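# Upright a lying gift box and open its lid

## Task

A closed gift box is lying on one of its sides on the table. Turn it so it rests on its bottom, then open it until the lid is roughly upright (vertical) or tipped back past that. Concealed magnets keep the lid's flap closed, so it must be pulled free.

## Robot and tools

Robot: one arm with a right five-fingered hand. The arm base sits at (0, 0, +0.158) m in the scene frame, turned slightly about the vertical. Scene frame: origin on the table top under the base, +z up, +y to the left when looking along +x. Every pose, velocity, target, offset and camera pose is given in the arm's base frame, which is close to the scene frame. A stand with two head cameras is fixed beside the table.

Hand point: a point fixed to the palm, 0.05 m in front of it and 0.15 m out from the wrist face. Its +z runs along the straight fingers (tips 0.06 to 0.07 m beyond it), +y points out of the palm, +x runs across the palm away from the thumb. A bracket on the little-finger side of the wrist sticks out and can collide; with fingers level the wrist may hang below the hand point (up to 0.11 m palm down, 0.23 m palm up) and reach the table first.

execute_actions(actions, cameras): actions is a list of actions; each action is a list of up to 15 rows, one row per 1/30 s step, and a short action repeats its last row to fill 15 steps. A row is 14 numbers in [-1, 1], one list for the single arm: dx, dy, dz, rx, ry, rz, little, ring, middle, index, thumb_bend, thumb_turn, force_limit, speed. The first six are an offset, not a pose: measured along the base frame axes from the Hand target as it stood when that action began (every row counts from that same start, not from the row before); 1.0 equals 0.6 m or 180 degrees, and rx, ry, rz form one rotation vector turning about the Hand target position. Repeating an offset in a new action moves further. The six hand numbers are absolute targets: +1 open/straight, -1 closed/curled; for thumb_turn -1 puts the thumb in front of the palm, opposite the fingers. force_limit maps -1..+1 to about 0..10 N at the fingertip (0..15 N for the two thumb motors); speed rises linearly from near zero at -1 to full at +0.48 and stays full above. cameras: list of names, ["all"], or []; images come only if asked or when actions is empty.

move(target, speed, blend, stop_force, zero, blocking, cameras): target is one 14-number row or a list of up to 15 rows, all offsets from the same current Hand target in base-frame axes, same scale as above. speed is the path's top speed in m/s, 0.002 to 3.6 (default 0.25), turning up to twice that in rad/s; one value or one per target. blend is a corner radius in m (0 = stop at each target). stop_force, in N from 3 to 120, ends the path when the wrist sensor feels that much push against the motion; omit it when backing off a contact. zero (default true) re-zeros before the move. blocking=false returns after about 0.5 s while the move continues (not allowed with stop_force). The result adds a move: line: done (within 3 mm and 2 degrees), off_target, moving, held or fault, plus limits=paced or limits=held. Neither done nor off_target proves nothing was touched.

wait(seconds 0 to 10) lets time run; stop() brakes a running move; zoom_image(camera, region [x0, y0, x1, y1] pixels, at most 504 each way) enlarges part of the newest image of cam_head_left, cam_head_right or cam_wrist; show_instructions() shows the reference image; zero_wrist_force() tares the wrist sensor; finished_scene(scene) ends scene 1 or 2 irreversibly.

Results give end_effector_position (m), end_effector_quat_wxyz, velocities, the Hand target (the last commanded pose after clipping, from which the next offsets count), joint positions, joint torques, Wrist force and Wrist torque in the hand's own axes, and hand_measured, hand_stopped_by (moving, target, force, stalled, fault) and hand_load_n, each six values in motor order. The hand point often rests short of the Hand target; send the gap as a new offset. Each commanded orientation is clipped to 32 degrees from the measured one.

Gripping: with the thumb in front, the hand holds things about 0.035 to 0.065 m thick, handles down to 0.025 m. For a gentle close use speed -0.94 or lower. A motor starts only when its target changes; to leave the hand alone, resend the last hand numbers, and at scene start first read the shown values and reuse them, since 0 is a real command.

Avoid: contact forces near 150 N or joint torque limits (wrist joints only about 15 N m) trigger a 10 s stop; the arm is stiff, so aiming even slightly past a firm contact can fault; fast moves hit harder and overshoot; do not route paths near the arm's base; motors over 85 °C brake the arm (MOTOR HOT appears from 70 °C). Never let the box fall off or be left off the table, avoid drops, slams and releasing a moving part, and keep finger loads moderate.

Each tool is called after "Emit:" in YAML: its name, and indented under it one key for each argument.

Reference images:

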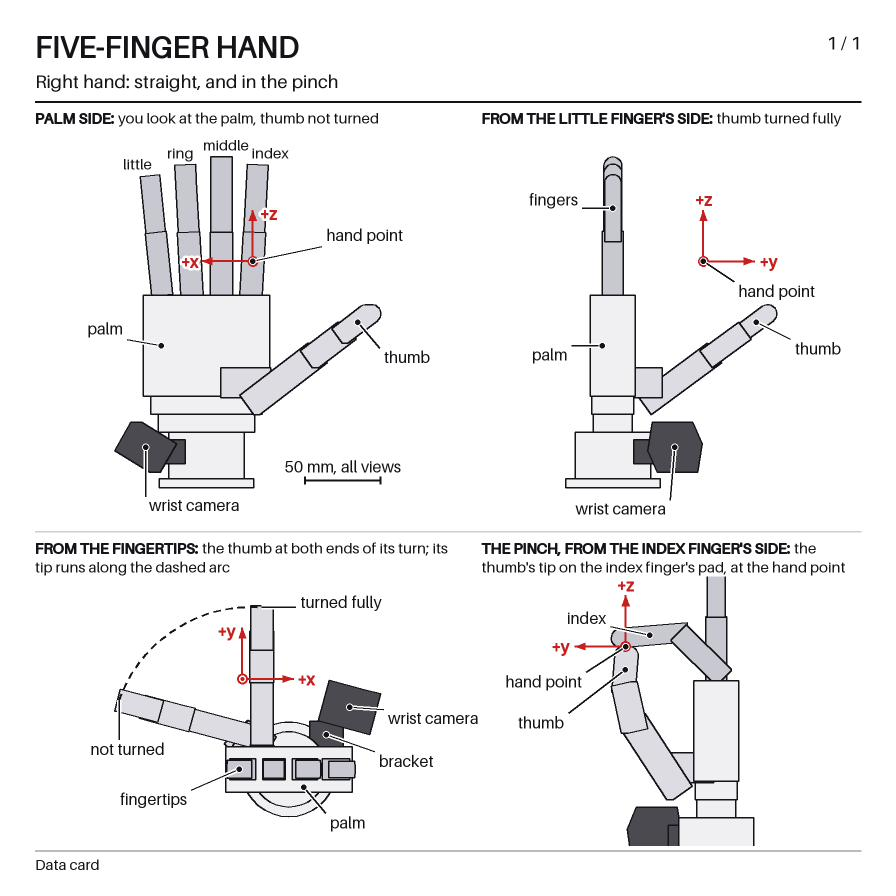

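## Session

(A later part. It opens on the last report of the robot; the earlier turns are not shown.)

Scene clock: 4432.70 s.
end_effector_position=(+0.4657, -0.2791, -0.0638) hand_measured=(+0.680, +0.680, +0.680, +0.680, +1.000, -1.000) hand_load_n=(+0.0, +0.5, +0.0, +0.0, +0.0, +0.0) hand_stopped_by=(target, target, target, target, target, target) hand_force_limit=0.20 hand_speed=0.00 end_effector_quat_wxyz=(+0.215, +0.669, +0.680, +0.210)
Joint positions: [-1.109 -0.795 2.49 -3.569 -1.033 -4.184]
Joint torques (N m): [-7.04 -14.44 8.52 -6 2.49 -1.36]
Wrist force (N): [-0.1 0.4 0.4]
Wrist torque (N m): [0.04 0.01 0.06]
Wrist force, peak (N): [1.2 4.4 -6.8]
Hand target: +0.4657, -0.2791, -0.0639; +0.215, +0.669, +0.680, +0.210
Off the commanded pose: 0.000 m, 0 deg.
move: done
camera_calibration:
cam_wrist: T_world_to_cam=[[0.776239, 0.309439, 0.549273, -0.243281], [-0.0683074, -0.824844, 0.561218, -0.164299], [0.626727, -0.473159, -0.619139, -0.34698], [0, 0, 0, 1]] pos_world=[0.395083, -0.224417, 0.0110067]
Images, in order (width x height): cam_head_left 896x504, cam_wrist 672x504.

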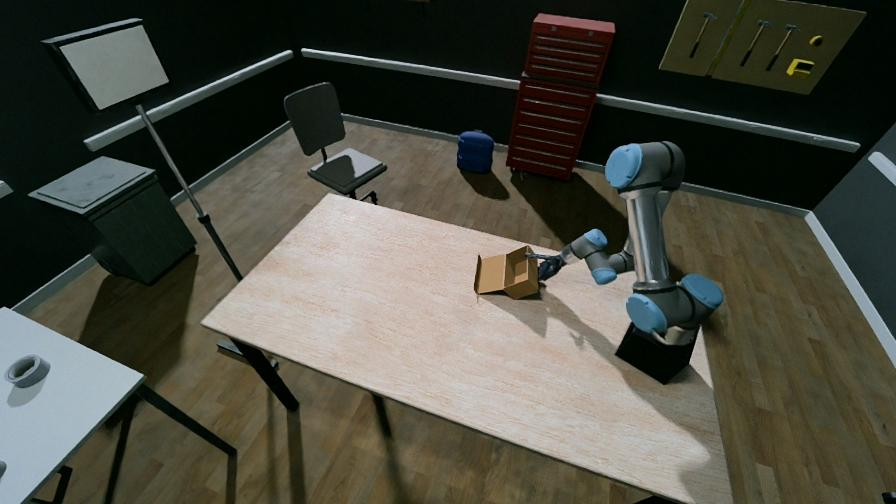

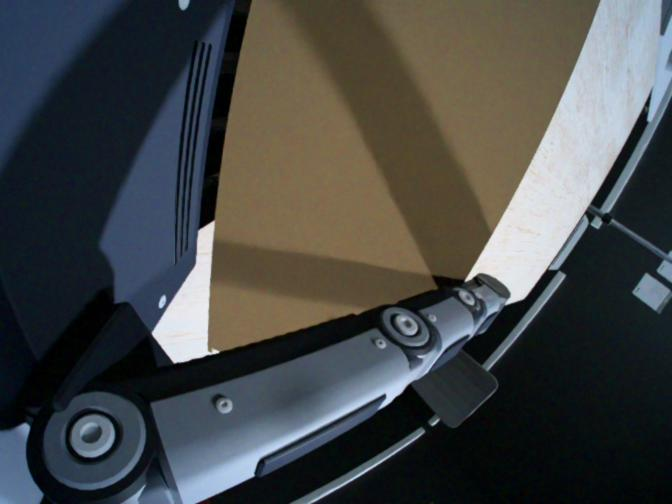

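Emit:
move:
  target:
    - [-0.0173,0,-0.011,0.0009,-0.0444,0,0.68,0.68,0.68,0.68,1,-1,0.2,0.0]
    - [-0.0435,0,0.0027,0.0009,-0.0444,0,0.68,0.68,0.68,0.68,1,-1,0.2,0.0]
  speed: 0.04
  cameras: ["cam_wrist","cam_head_left"]

Emit:
zoom_image:
  camera: "cam_head_left"
  region: [455, 205, 565, 315]

Scene clock: 4444.83 s.
end_effector_position=(+0.4397, -0.2791, -0.0623) hand_measured=(+0.680, +0.680, +0.680, +0.680, +1.000, -1.000) hand_load_n=(+0.0, +0.0, +3.0, +0.0, +0.0, +0.0) hand_stopped_by=(target, target, target, target, target, target) hand_force_limit=0.20 hand_speed=0.00 end_effector_quat_wxyz=(+0.261, +0.653, +0.663, +0.257)
Joint positions: [-1.246 -0.662 2.551 -3.749 -0.869 -4.297]
Joint torques (N m): [-8.14 -48.57 15.53 0.85 3.15 -1.41]
Wrist force (N): [-0.3 -1.0 1.1]
Wrist torque (N m): [-0.02 0.00 0.03]
Wrist force, peak (N): [0.4 5.4 -8.6]
Hand target: +0.4396, -0.2791, -0.0622; +0.261, +0.653, +0.663, +0.257
Off the commanded pose: 0.000 m, 0 deg.
move: done
camera_calibration:
cam_wrist: T_world_to_cam=[[0.69219, 0.307717, 0.652827, -0.181041], [-0.145582, -0.826423, 0.543904, -0.134501], [0.70688, -0.471525, -0.527243, -0.358791], [0, 0, 0, 1]] pos_world=[0.359356, -0.224624, 0.00217367]
Images, in order (width x height): cam_head_left 896x504, cam_wrist 672x504.

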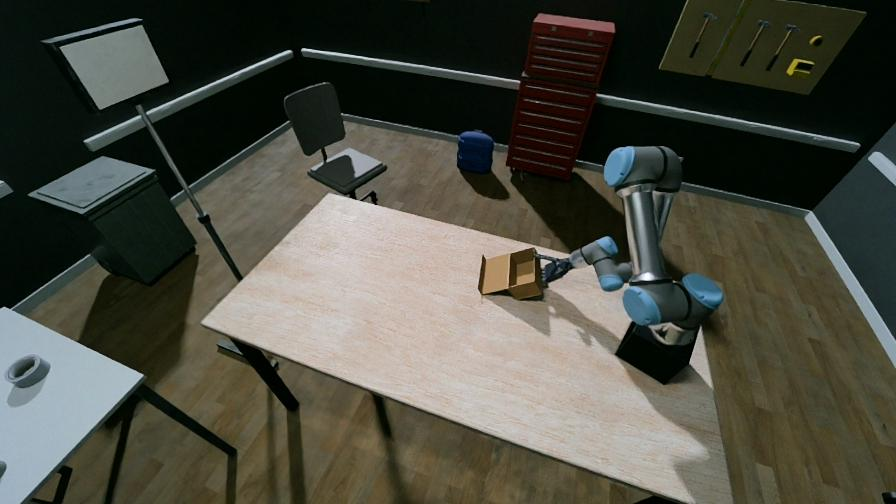

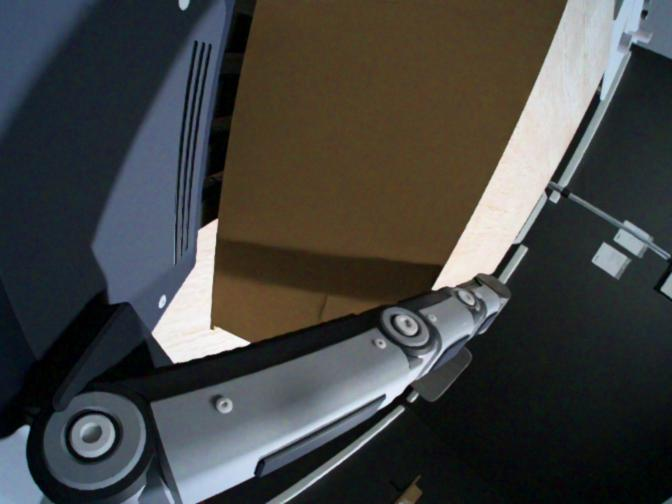

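Scaled by 4.582 from the camera's 896x504 image, which has a finer 1280x720 frame.

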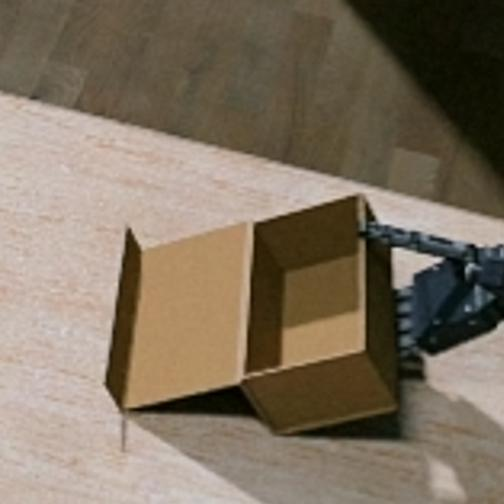

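Emit:
wait:
  seconds: 0
  cameras: ["cam_head_left", "cam_head_right", "cam_wrist"]

Emit:
zoom_image:
  camera: "cam_head_left"
  region: [455, 205, 565, 315]

Scene clock: 4481.07 s.
end_effector_position=(+0.4396, -0.2791, -0.0622) hand_measured=(+0.680, +0.680, +0.680, +0.680, +1.000, -1.000) hand_load_n=(+0.0, +0.0, +3.0, +0.0, +0.0, +0.0) hand_stopped_by=(target, target, target, target, target, target) hand_force_limit=0.20 hand_speed=0.00 end_effector_quat_wxyz=(+0.261, +0.653, +0.663, +0.257)
Joint positions: [-1.246 -0.662 2.551 -3.748 -0.868 -4.297]
Joint torques (N m): [-7.65 -48.67 14.68 0.86 3.15 -1.39]
Wrist force (N): [0.1 -1.3 1.4]
Wrist torque (N m): [-0.03 -0.06 0.05]
Wrist force, peak (N): [-0.1 -1.8 1.9]
Hand target: +0.4396, -0.2791, -0.0622; +0.261, +0.653, +0.663, +0.257
Off the commanded pose: 0.000 m, 0 deg.
camera_calibration:
cam_wrist: T_world_to_cam=[[0.692201, 0.307774, 0.652788, -0.180963], [-0.145534, -0.826401, 0.543949, -0.134528], [0.706879, -0.471525, -0.527244, -0.35872], [0, 0, 0, 1]] pos_world=[0.359256, -0.224624, 0.00217363]

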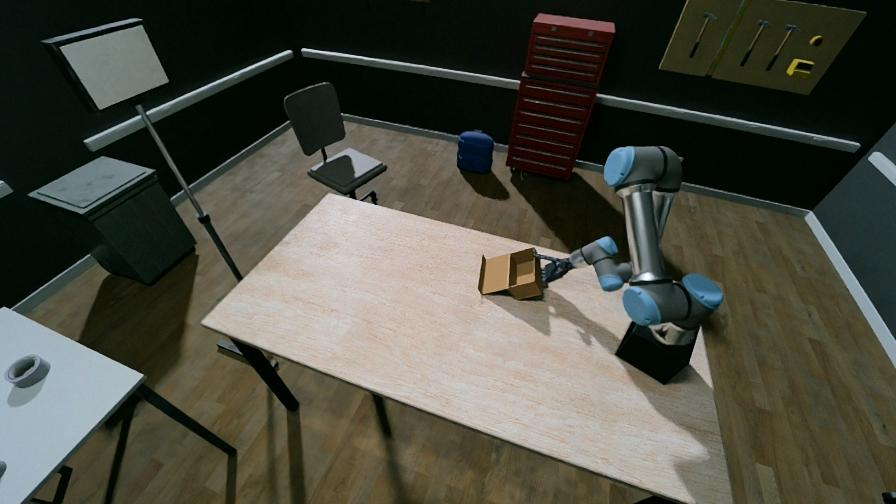

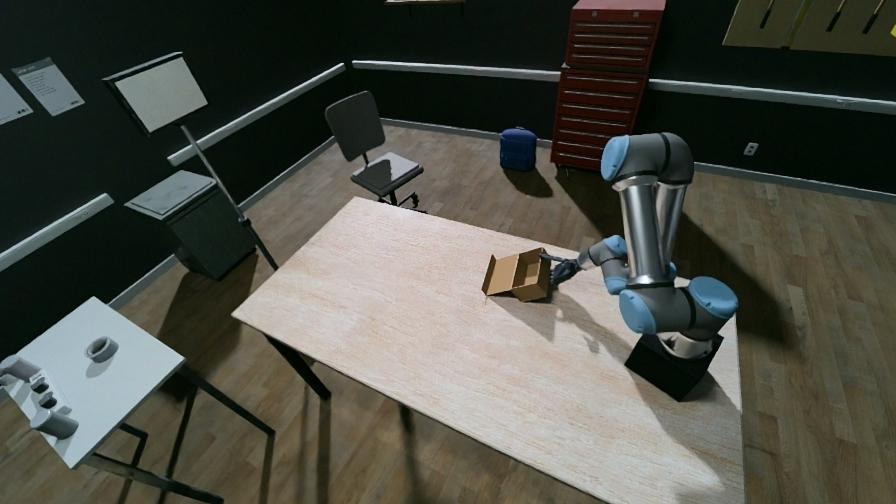

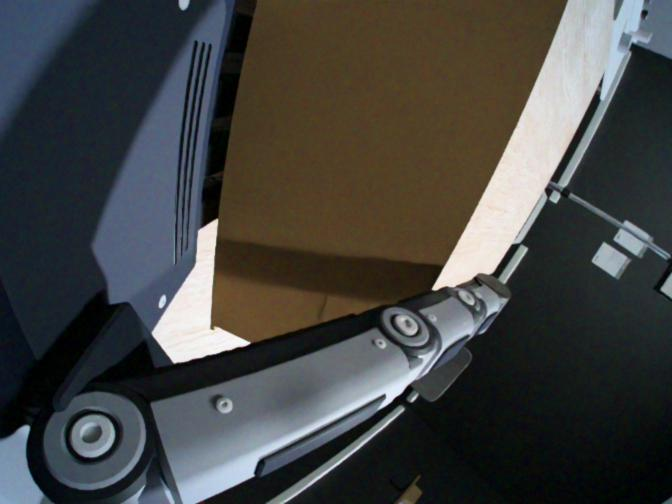

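Scaled by 4.582 from the camera's 896x504 image, which has a finer 1280x720 frame.

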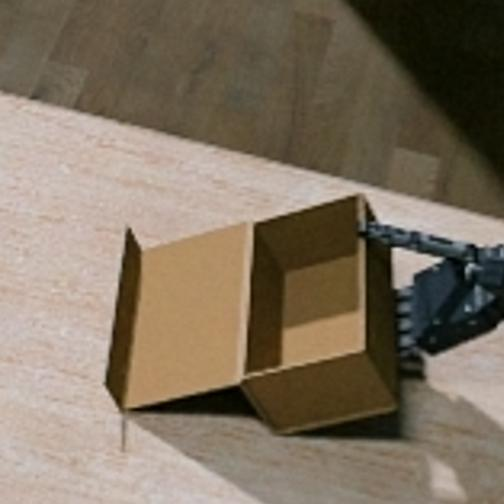

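Emit:
move:
  target: [0, 0, 0, 0, 0, 0, 0.68, 0.68, 0.68, 0.68, 1, 1, 0.2, -0.2]
  cameras: ["cam_head_left", "cam_wrist"]

Emit:
zoom_image:
  camera: "cam_head_left"
  region: [455, 205, 565, 315]

Scene clock: 4487.13 s.
end_effector_position=(+0.4396, -0.2791, -0.0622) hand_measured=(+0.680, +0.680, +0.680, +0.680, +1.000, +1.000) hand_load_n=(+0.0, +0.5, +2.5, +0.0, +0.0, +0.0) hand_stopped_by=(target, target, target, target, target, target) hand_force_limit=0.20 hand_speed=-0.20 end_effector_quat_wxyz=(+0.261, +0.653, +0.663, +0.257)
Joint positions: [-1.246 -0.662 2.551 -3.748 -0.868 -4.297]
Joint torques (N m): [-7.06 -48.47 12.02 0.75 2.95 -1.37]
Wrist force (N): [0.0 -1.0 1.0]
Wrist torque (N m): [-0.01 -0.04 0.06]
Wrist force, peak (N): [0.0 -1.9 1.8]
Hand target: +0.4396, -0.2791, -0.0622; +0.261, +0.653, +0.663, +0.257
Off the commanded pose: 0.000 m, 0 deg.
move: done
camera_calibration:
cam_wrist: T_world_to_cam=[[0.692201, 0.307774, 0.652788, -0.180963], [-0.145534, -0.826401, 0.543949, -0.134528], [0.706879, -0.471525, -0.527244, -0.35872], [0, 0, 0, 1]] pos_world=[0.359256, -0.224624, 0.00217363]
Images, in order (width x height): cam_head_left 896x504, cam_wrist 672x504.

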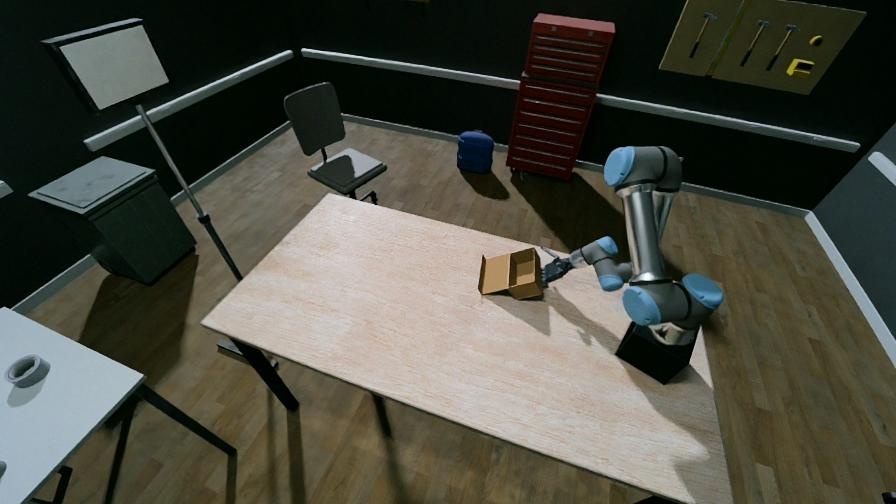

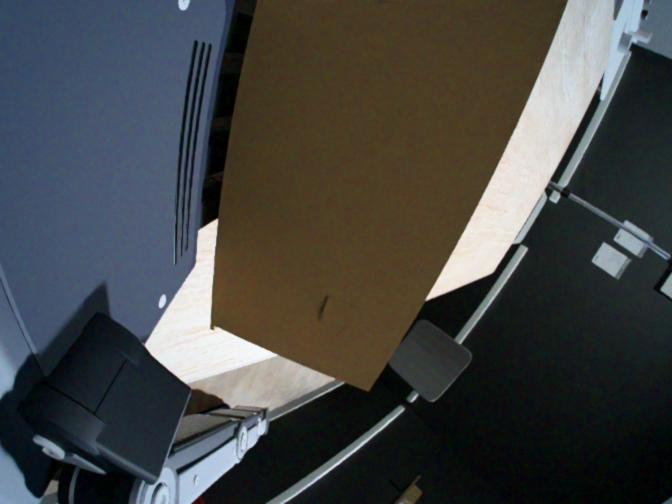

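Scaled by 4.582 from the camera's 896x504 image, which has a finer 1280x720 frame.

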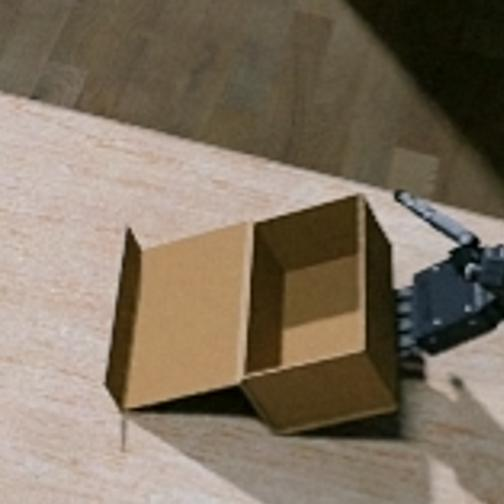

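Emit:
move:
  target:
    - [-0.0667, 0, -0.015, 0, 0, 0, 0.68, 0.68, 0.68, 0.68, 1, 1, 0.2, -0.2]
    - [-0.125, 0, -0.015, 0, 0, 0, 0.68, 0.68, 0.68, 0.68, 1, 1, 0.2, -0.2]
  speed: 0.025
  blend: 0.005
  cameras: ["cam_head_left", "cam_wrist"]

Emit:
zoom_image:
  camera: "cam_head_left"
  region: [455, 205, 565, 315]

Scene clock: 4504.23 s.
end_effector_position=(+0.3646, -0.2791, -0.0712) hand_measured=(+0.680, +0.680, +0.680, +0.680, +1.000, +1.000) hand_load_n=(+0.0, +0.0, +0.5, +0.0, +0.0, +0.0) hand_stopped_by=(target, target, target, target, target, target) hand_force_limit=0.20 hand_speed=-0.20 end_effector_quat_wxyz=(+0.261, +0.653, +0.663, +0.257)
Joint positions: [-1.506 -0.62 2.688 -3.698 -0.823 -4.64]
Joint torques (N m): [-6.48 -45.48 19.93 1.18 3.07 -1.11]
Wrist force (N): [-0.1 -0.6 0.3]
Wrist torque (N m): [-0.01 0.01 0.06]
Wrist force, peak (N): [0.0 -1.7 2.0]
Hand target: +0.3646, -0.2791, -0.0712; +0.261, +0.653, +0.663, +0.257
Off the commanded pose: 0.000 m, 0 deg.
move: done
camera_calibration:
cam_wrist: T_world_to_cam=[[0.69219, 0.307717, 0.652827, -0.123182], [-0.145582, -0.826423, 0.543904, -0.140539], [0.70688, -0.471525, -0.527243, -0.31045], [0, 0, 0, 1]] pos_world=[0.284256, -0.224624, -0.00682633]
Images, in order (width x height): cam_head_left 896x504, cam_wrist 672x504.

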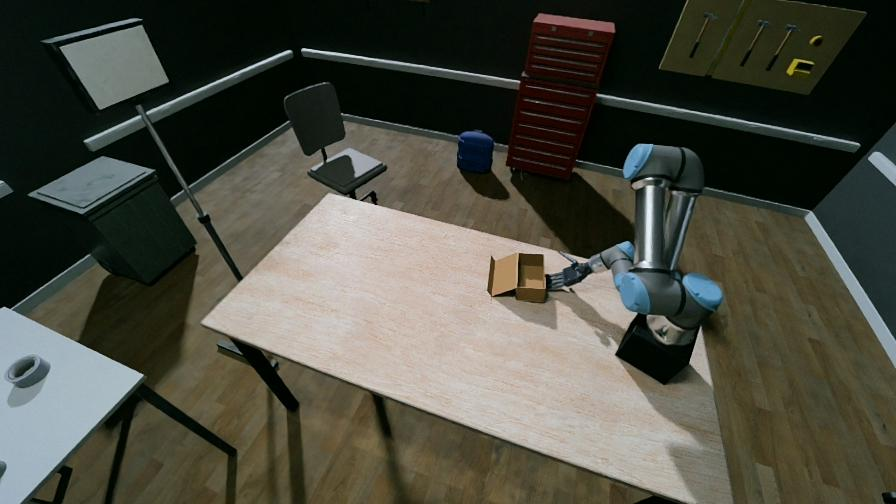

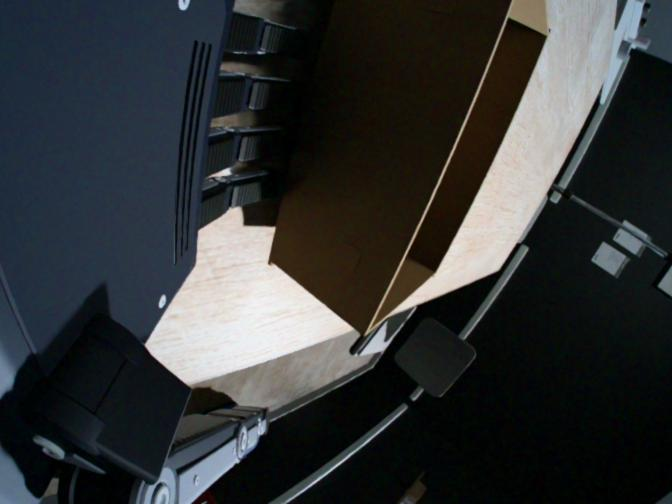

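Scaled by 4.582 from the camera's 896x504 image, which has a finer 1280x720 frame.

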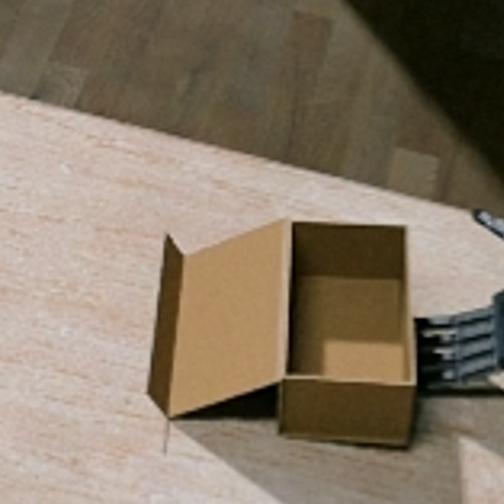

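Emit:
move:
  target: [-0.083, 0, 0.0, 0, 0, 0, 0.68, 0.68, 0.68, 0.68, 1, 1, 0.2, -0.2]
  speed: 0.03
  cameras: ["cam_head_left", "cam_wrist"]

Emit:
zoom_image:
  camera: "cam_head_left"
  region: [465, 215, 565, 315]

Scene clock: 4510.33 s.
end_effector_position=(+0.3148, -0.2791, -0.0712) hand_measured=(+0.680, +0.680, +0.680, +0.680, +1.000, +1.000) hand_load_n=(+0.0, +0.0, +0.0, +0.0, +0.0, +0.0) hand_stopped_by=(target, target, target, target, target, target) hand_force_limit=0.20 hand_speed=-0.20 end_effector_quat_wxyz=(+0.261, +0.653, +0.663, +0.257)
Joint positions: [-1.709 -0.642 2.766 -3.566 -0.83 -4.916]
Joint torques (N m): [-8.17 -41.9 20.97 1.46 -0.06 -1.67]
Wrist force (N): [0.0 -0.3 0.4]
Wrist torque (N m): [-0.08 -0.01 0.07]
Wrist force, peak (N): [-0.1 -0.8 0.7]
Hand target: +0.3148, -0.2791, -0.0712; +0.261, +0.653, +0.663, +0.257
Off the commanded pose: 0.000 m, 0 deg.
move: done
camera_calibration:
cam_wrist: T_world_to_cam=[[0.69219, 0.307717, 0.652827, -0.0887108], [-0.145582, -0.826423, 0.543904, -0.147789], [0.70688, -0.471525, -0.527243, -0.275247], [0, 0, 0, 1]] pos_world=[0.234456, -0.224624, -0.00682633]
Images, in order (width x height): cam_head_left 896x504, cam_wrist 672x504.

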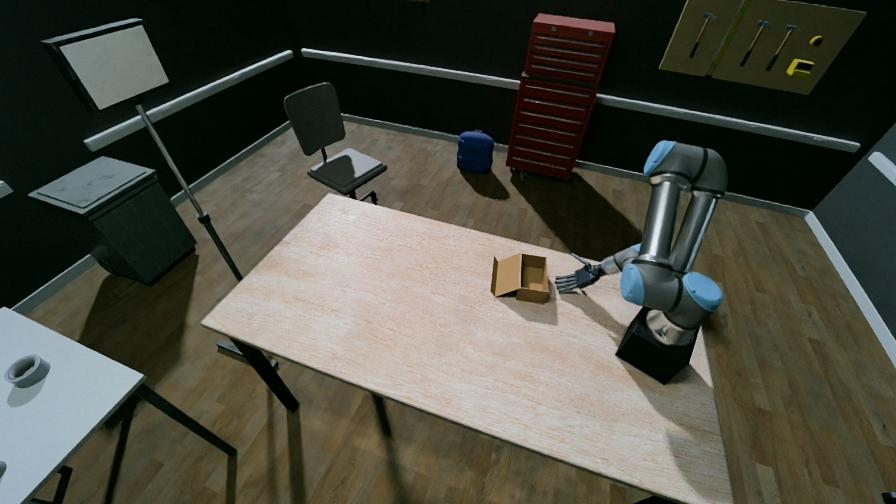

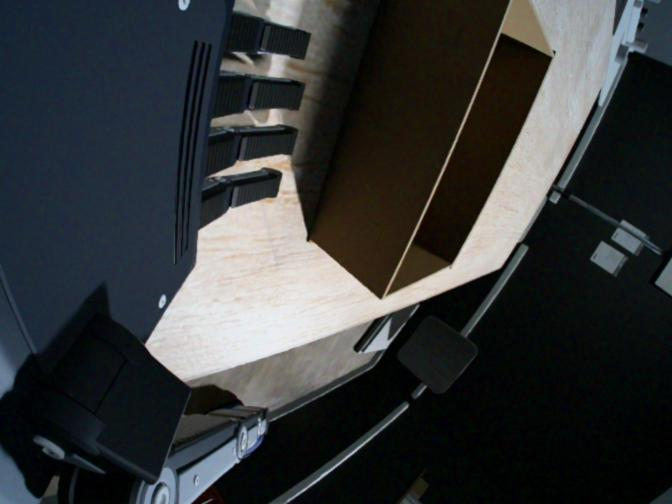

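Scaled by 5.040 from the camera's 896x504 image, which has a finer 1280x720 frame.

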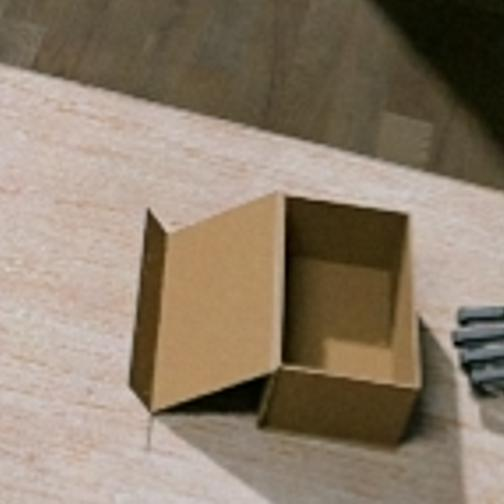

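Emit:
wait:
  seconds: 0
  cameras: ["cam_head_right", "cam_head_left"]

Emit:
zoom_image:
  camera: "cam_head_left"
  region: [485, 245, 565, 310]

Emit:
zoom_image:
  camera: "cam_head_right"
  region: [480, 240, 580, 315]

Scene clock: 4532.70 s.
end_effector_position=(+0.3148, -0.2791, -0.0712) hand_measured=(+0.680, +0.680, +0.680, +0.680, +1.000, +1.000) hand_load_n=(+0.0, +0.0, +0.0, +0.0, +0.0, +0.0) hand_stopped_by=(target, target, target, target, target, target) hand_force_limit=0.20 hand_speed=-0.20 end_effector_quat_wxyz=(+0.261, +0.653, +0.663, +0.257)
Joint positions: [-1.709 -0.642 2.766 -3.566 -0.83 -4.916]
Joint torques (N m): [-7.09 -41.73 20.65 1.37 0.06 -1.39]
Wrist force (N): [0.0 0.2 0.4]
Wrist torque (N m): [-0.01 -0.01 0.09]
Wrist force, peak (N): [0.4 0.1 0.6]
Hand target: +0.3148, -0.2791, -0.0712; +0.261, +0.653, +0.663, +0.257
Off the commanded pose: 0.000 m, 0 deg.
Images, in order (width x height): cam_head_left 896x504, cam_head_right 896x504.

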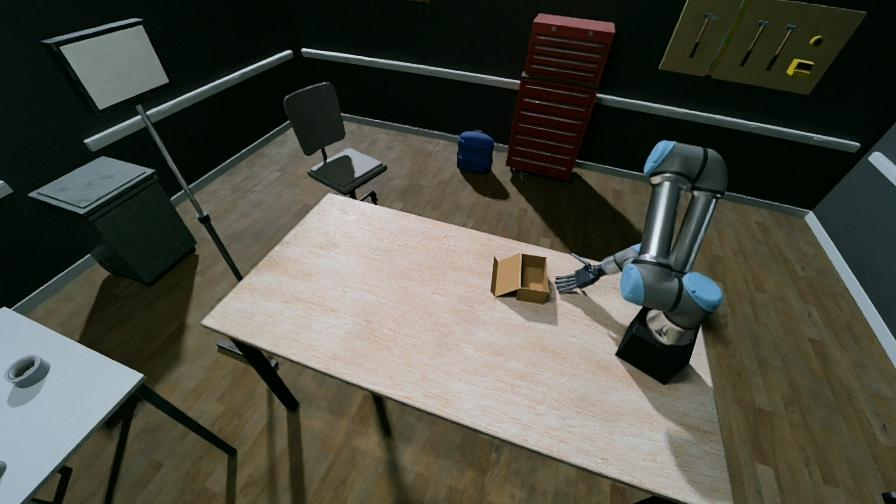

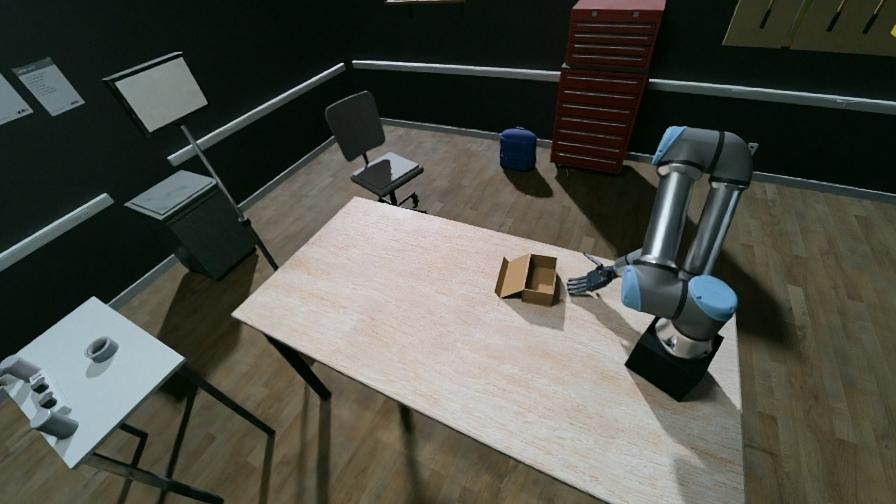

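Scaled by 6.300 from the camera's 896x504 image, which has a finer 1280x720 frame.

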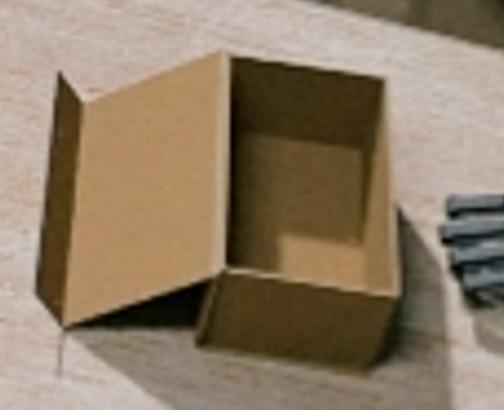

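Scaled by 5.040 from the camera's 896x504 image, which has a finer 1280x720 frame.

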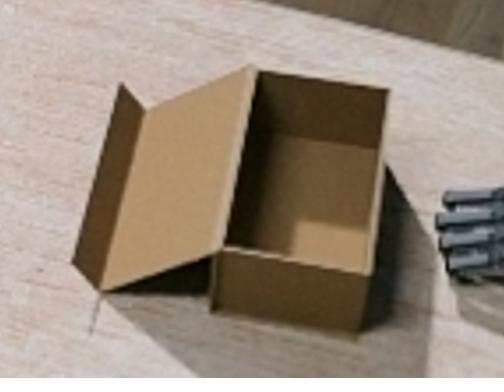

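Emit:
move:
  target:
    - [0, 0, 0.22, -0.0047, 0.239, 0, 1, 1, 1, 1, 1, 1, 0.2, -0.2]
    - [0.25, 0.06, 0.22, -0.0047, 0.239, 0, 1, 1, 1, 1, 1, 1, 0.2, -0.2]
  speed: 0.25
  blend: 0.02
  cameras: ["cam_head_left", "cam_wrist"]

Emit:
zoom_image:
  camera: "cam_head_left"
  region: [485, 215, 585, 310]

Scene clock: 4592.77 s.
end_effector_position=(+0.4647, -0.2431, +0.0608) hand_measured=(+1.000, +1.000, +1.000, +1.000, +1.000, +1.000) hand_load_n=(+0.0, +0.0, +0.0, +0.5, +0.0, +0.0) hand_stopped_by=(target, target, target, target, target, target) hand_force_limit=0.20 hand_speed=-0.20 end_effector_quat_wxyz=(+0.004, +0.700, +0.714, -0.005)
Joint positions: [-0.777 -1.44 2.214 -2.353 -1.581 -3.939]
Joint torques (N m): [5.89 -9.86 -28.16 1.39 -0.96 1.34]
Wrist force (N): [0.5 0.8 -0.1]
Wrist torque (N m): [0.09 -0.05 -0.01]
Wrist force, peak (N): [1.7 17.5 -1.6]
Hand target: +0.4648, -0.2431, +0.0608; +0.004, +0.700, +0.714, -0.005
Off the commanded pose: 0.000 m, 0 deg.
move: done
camera_calibration:
cam_wrist: T_world_to_cam=[[0.949792, 0.312881, 0.000920743, -0.368643], [0.269056, -0.818248, 0.508014, -0.356552], [0.159702, -0.48226, -0.861348, -0.0225874], [0, 0, 0, 1]] pos_world=[0.449674, -0.1873, 0.162018]
Images, in order (width x height): cam_head_left 896x504, cam_wrist 672x504.

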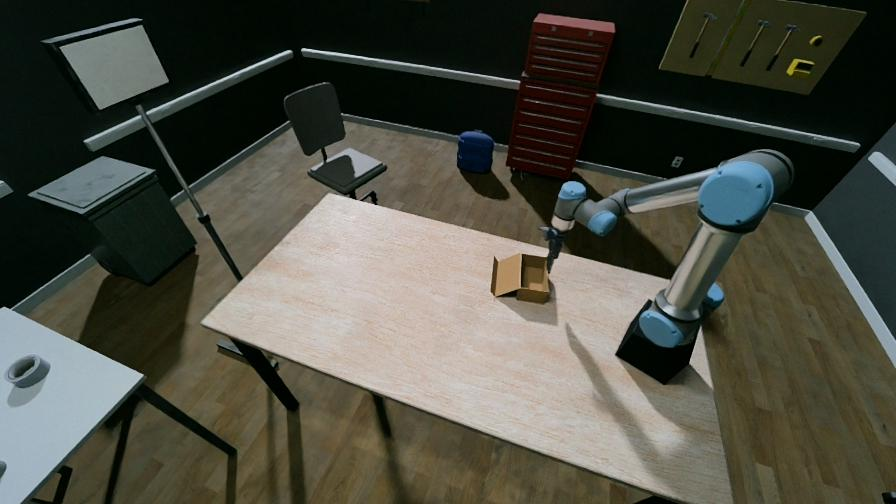

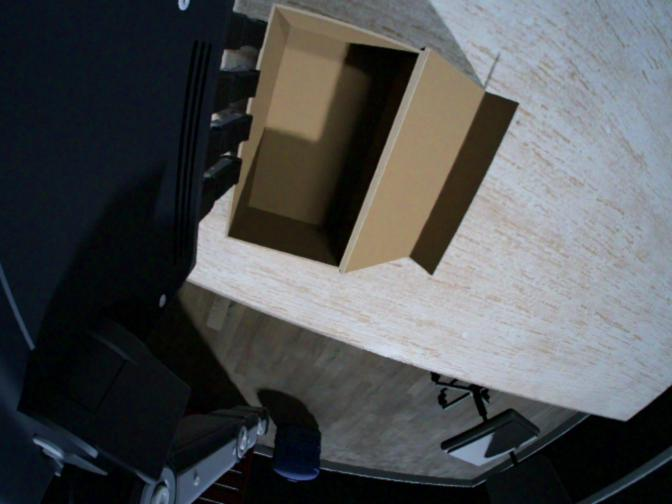

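Scaled by 5.040 from the camera's 896x504 image, which has a finer 1280x720 frame.

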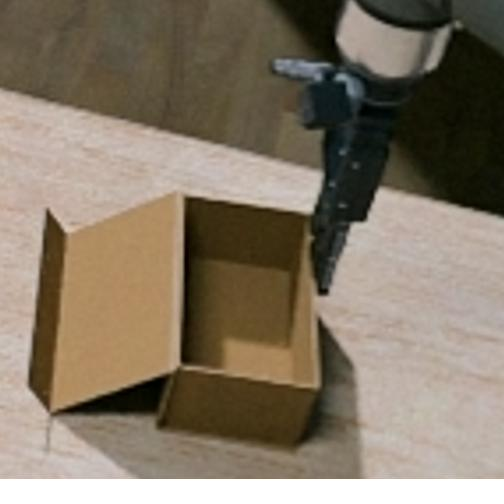

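Emit:
move:
  target: [0.035, 0, -0.1, 0, 0, 0, 1, 1, 1, 1, 1, 1, 0.2, -0.2]
  speed: 0.15

Emit:
move:
  target: [0, 0, -0.14, 0, 0, 0, 1, 1, 1, 1, 1, 1, 0.2, -0.2]
  speed: 0.03
  stop_force: 4
  cameras: ["cam_head_left", "cam_wrist"]

Emit:
zoom_image:
  camera: "cam_head_left"
  region: [485, 215, 585, 310]

Scene clock: 4628.80 s.
end_effector_position=(+0.4858, -0.2431, +0.0008) hand_measured=(+1.000, +1.000, +1.000, +1.000, +1.000, +1.000) hand_load_n=(+0.0, +0.0, +0.0, +0.0, +0.0, +0.0) hand_stopped_by=(target, target, target, target, target, target) hand_force_limit=0.20 hand_speed=-0.20 end_effector_quat_wxyz=(+0.004, +0.700, +0.714, -0.005)
Joint positions: [-0.744 -1.269 2.216 -2.526 -1.581 -3.907]
Joint torques (N m): [6.83 -14.61 -27.55 -5.45 -0.98 1.51]
Wrist force (N): [0.4 0.9 0.1]
Wrist torque (N m): [0.11 -0.02 -0.02]
Wrist force, peak (N): [0.4 1.3 1.2]
Hand target: +0.4858, -0.2431, +0.0008; +0.004, +0.700, +0.714, -0.005
Off the commanded pose: 0.000 m, 0 deg.
move: done

Scene clock: 4633.00 s.
end_effector_position=(+0.4858, -0.2431, -0.0757) hand_measured=(+1.000, +1.000, +1.000, +1.000, +1.000, +1.000) hand_load_n=(+0.0, +0.0, +0.0, +0.0, -0.5, +0.0) hand_stopped_by=(target, target, target, target, target, target) hand_force_limit=0.20 hand_speed=-0.20 end_effector_quat_wxyz=(+0.004, +0.700, +0.714, -0.005)
Joint positions: [-0.744 -1.07 2.244 -2.753 -1.581 -3.907]
Joint torques (N m): [-1.45 -48.22 -20.37 1.41 1 -0.27]
Wrist force (N): [-0.1 0.8 -0.6]
Wrist torque (N m): [0.14 -0.03 -0.05]
Wrist force, peak (N): [6.3 -7.9 -31.3]
Hand target: +0.4858, -0.2431, -0.0757; +0.004, +0.700, +0.714, -0.005 (not the last commanded pose)
Off the commanded pose: 0.008 m, 0 deg.
move: contact
camera_calibration:
cam_wrist: T_world_to_cam=[[0.949826, 0.312777, 0.000802069, -0.388496], [0.269053, -0.818349, 0.507854, -0.292872], [0.159501, -0.482157, -0.861443, -0.1434], [0, 0, 0, 1]] pos_world=[0.470674, -0.1873, 0.025517]
Images, in order (width x height): cam_head_left 896x504, cam_wrist 672x504.

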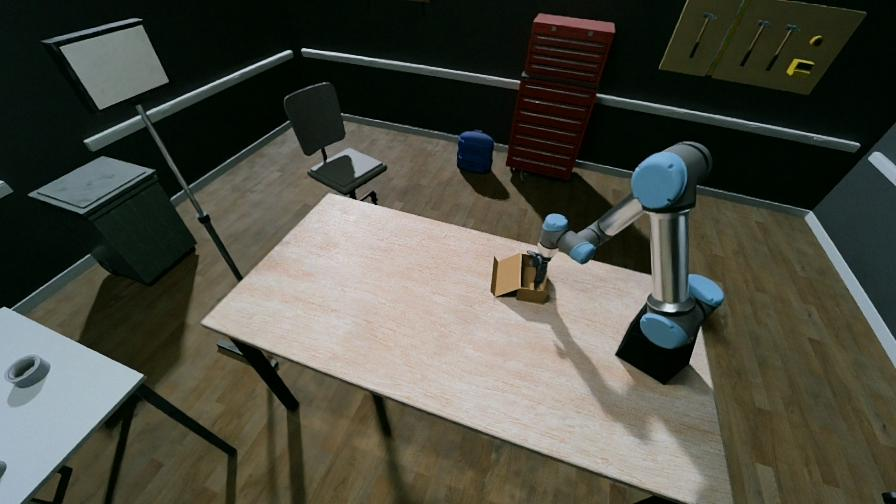

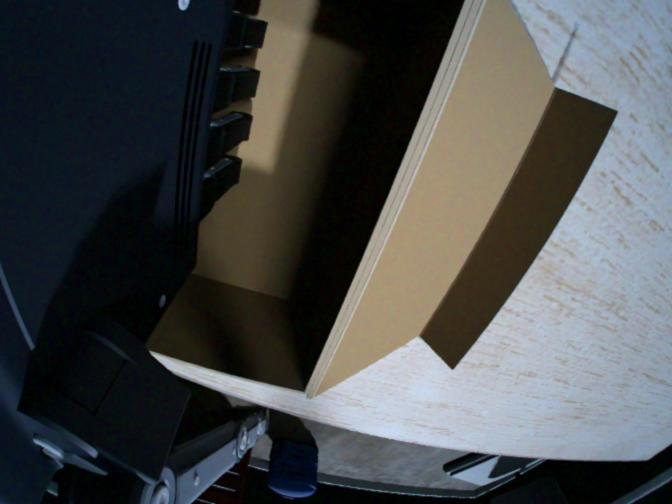

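Scaled by 5.040 from the camera's 896x504 image, which has a finer 1280x720 frame.

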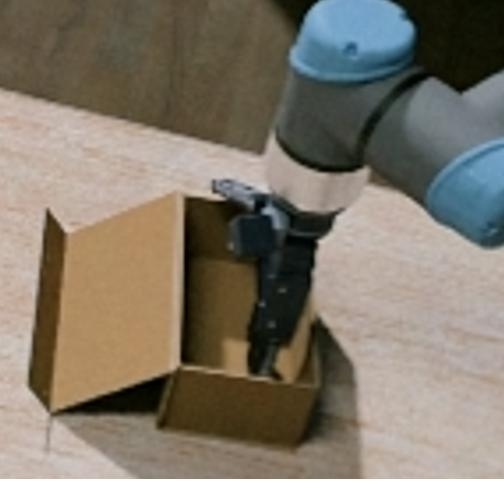

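Emit:
move:
  target:
    - [0, 0, 0.3, 0, 0, 0, 1, 1, 1, 1, 1, 1, 0.2, -0.2]
    - [-0.3, 0.1, 0.35, 0, 0, 0, 1, 1, 1, 1, 1, 1, 0.2, -0.2]
  speed: 0.25
  blend: 0.02
  cameras: ["cam_head_left"]

Emit:
zoom_image:
  camera: "cam_head_left"
  region: [485, 215, 585, 310]

Scene clock: 4640.83 s.
end_effector_position=(+0.3058, -0.1831, +0.1343) hand_measured=(+1.000, +1.000, +1.000, +1.000, +1.000, +1.000) hand_load_n=(+0.0, +0.0, +0.0, +0.0, +0.0, +0.0) hand_stopped_by=(target, target, target, target, target, target) hand_force_limit=0.20 hand_speed=-0.20 end_effector_quat_wxyz=(+0.004, +0.700, +0.714, -0.005)
Joint positions: [-1.032 -2.079 2.473 -1.975 -1.578 -4.194]
Joint torques (N m): [-7.77 -7.02 -4.08 1.41 1.04 -1.57]
Wrist force (N): [0.6 0.9 0.4]
Wrist torque (N m): [0.07 -0.08 0.09]
Wrist force, peak (N): [3.5 2.9 0.0]
Hand target: +0.3058, -0.1831, +0.1343; +0.004, +0.700, +0.714, -0.005
Off the commanded pose: 0.000 m, 0 deg.
move: done
Images, in order (width x height): cam_head_left 896x504.

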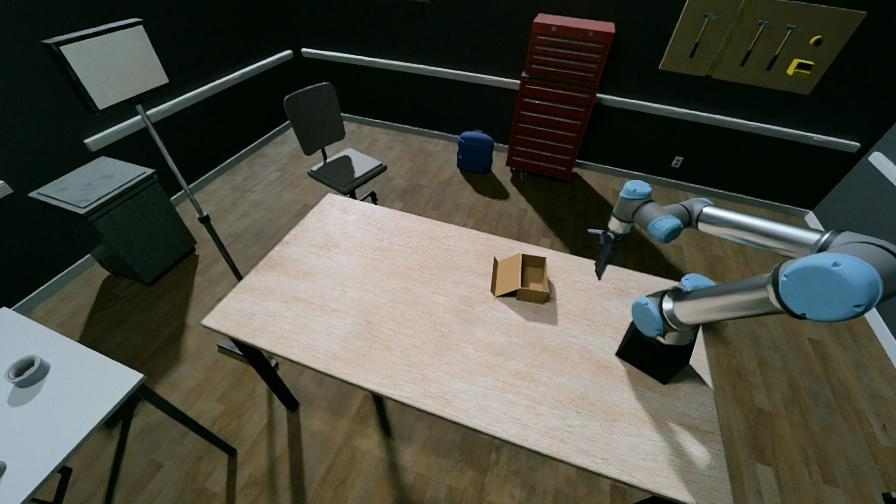

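Scaled by 5.040 from the camera's 896x504 image, which has a finer 1280x720 frame.

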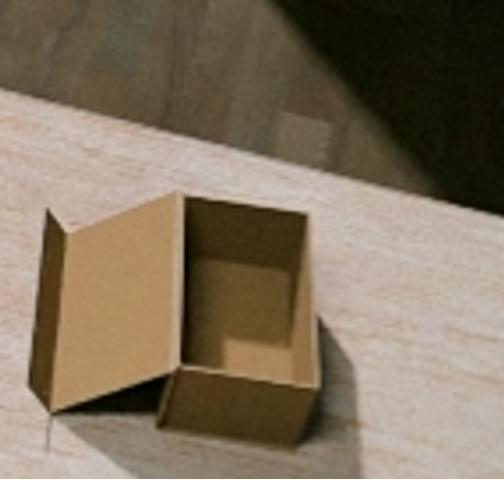

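Box stable on its base with the lid folded back. Finishing scene 1.

Emit:
finished_scene:
  scene: 1

The scene is finished: the task was done.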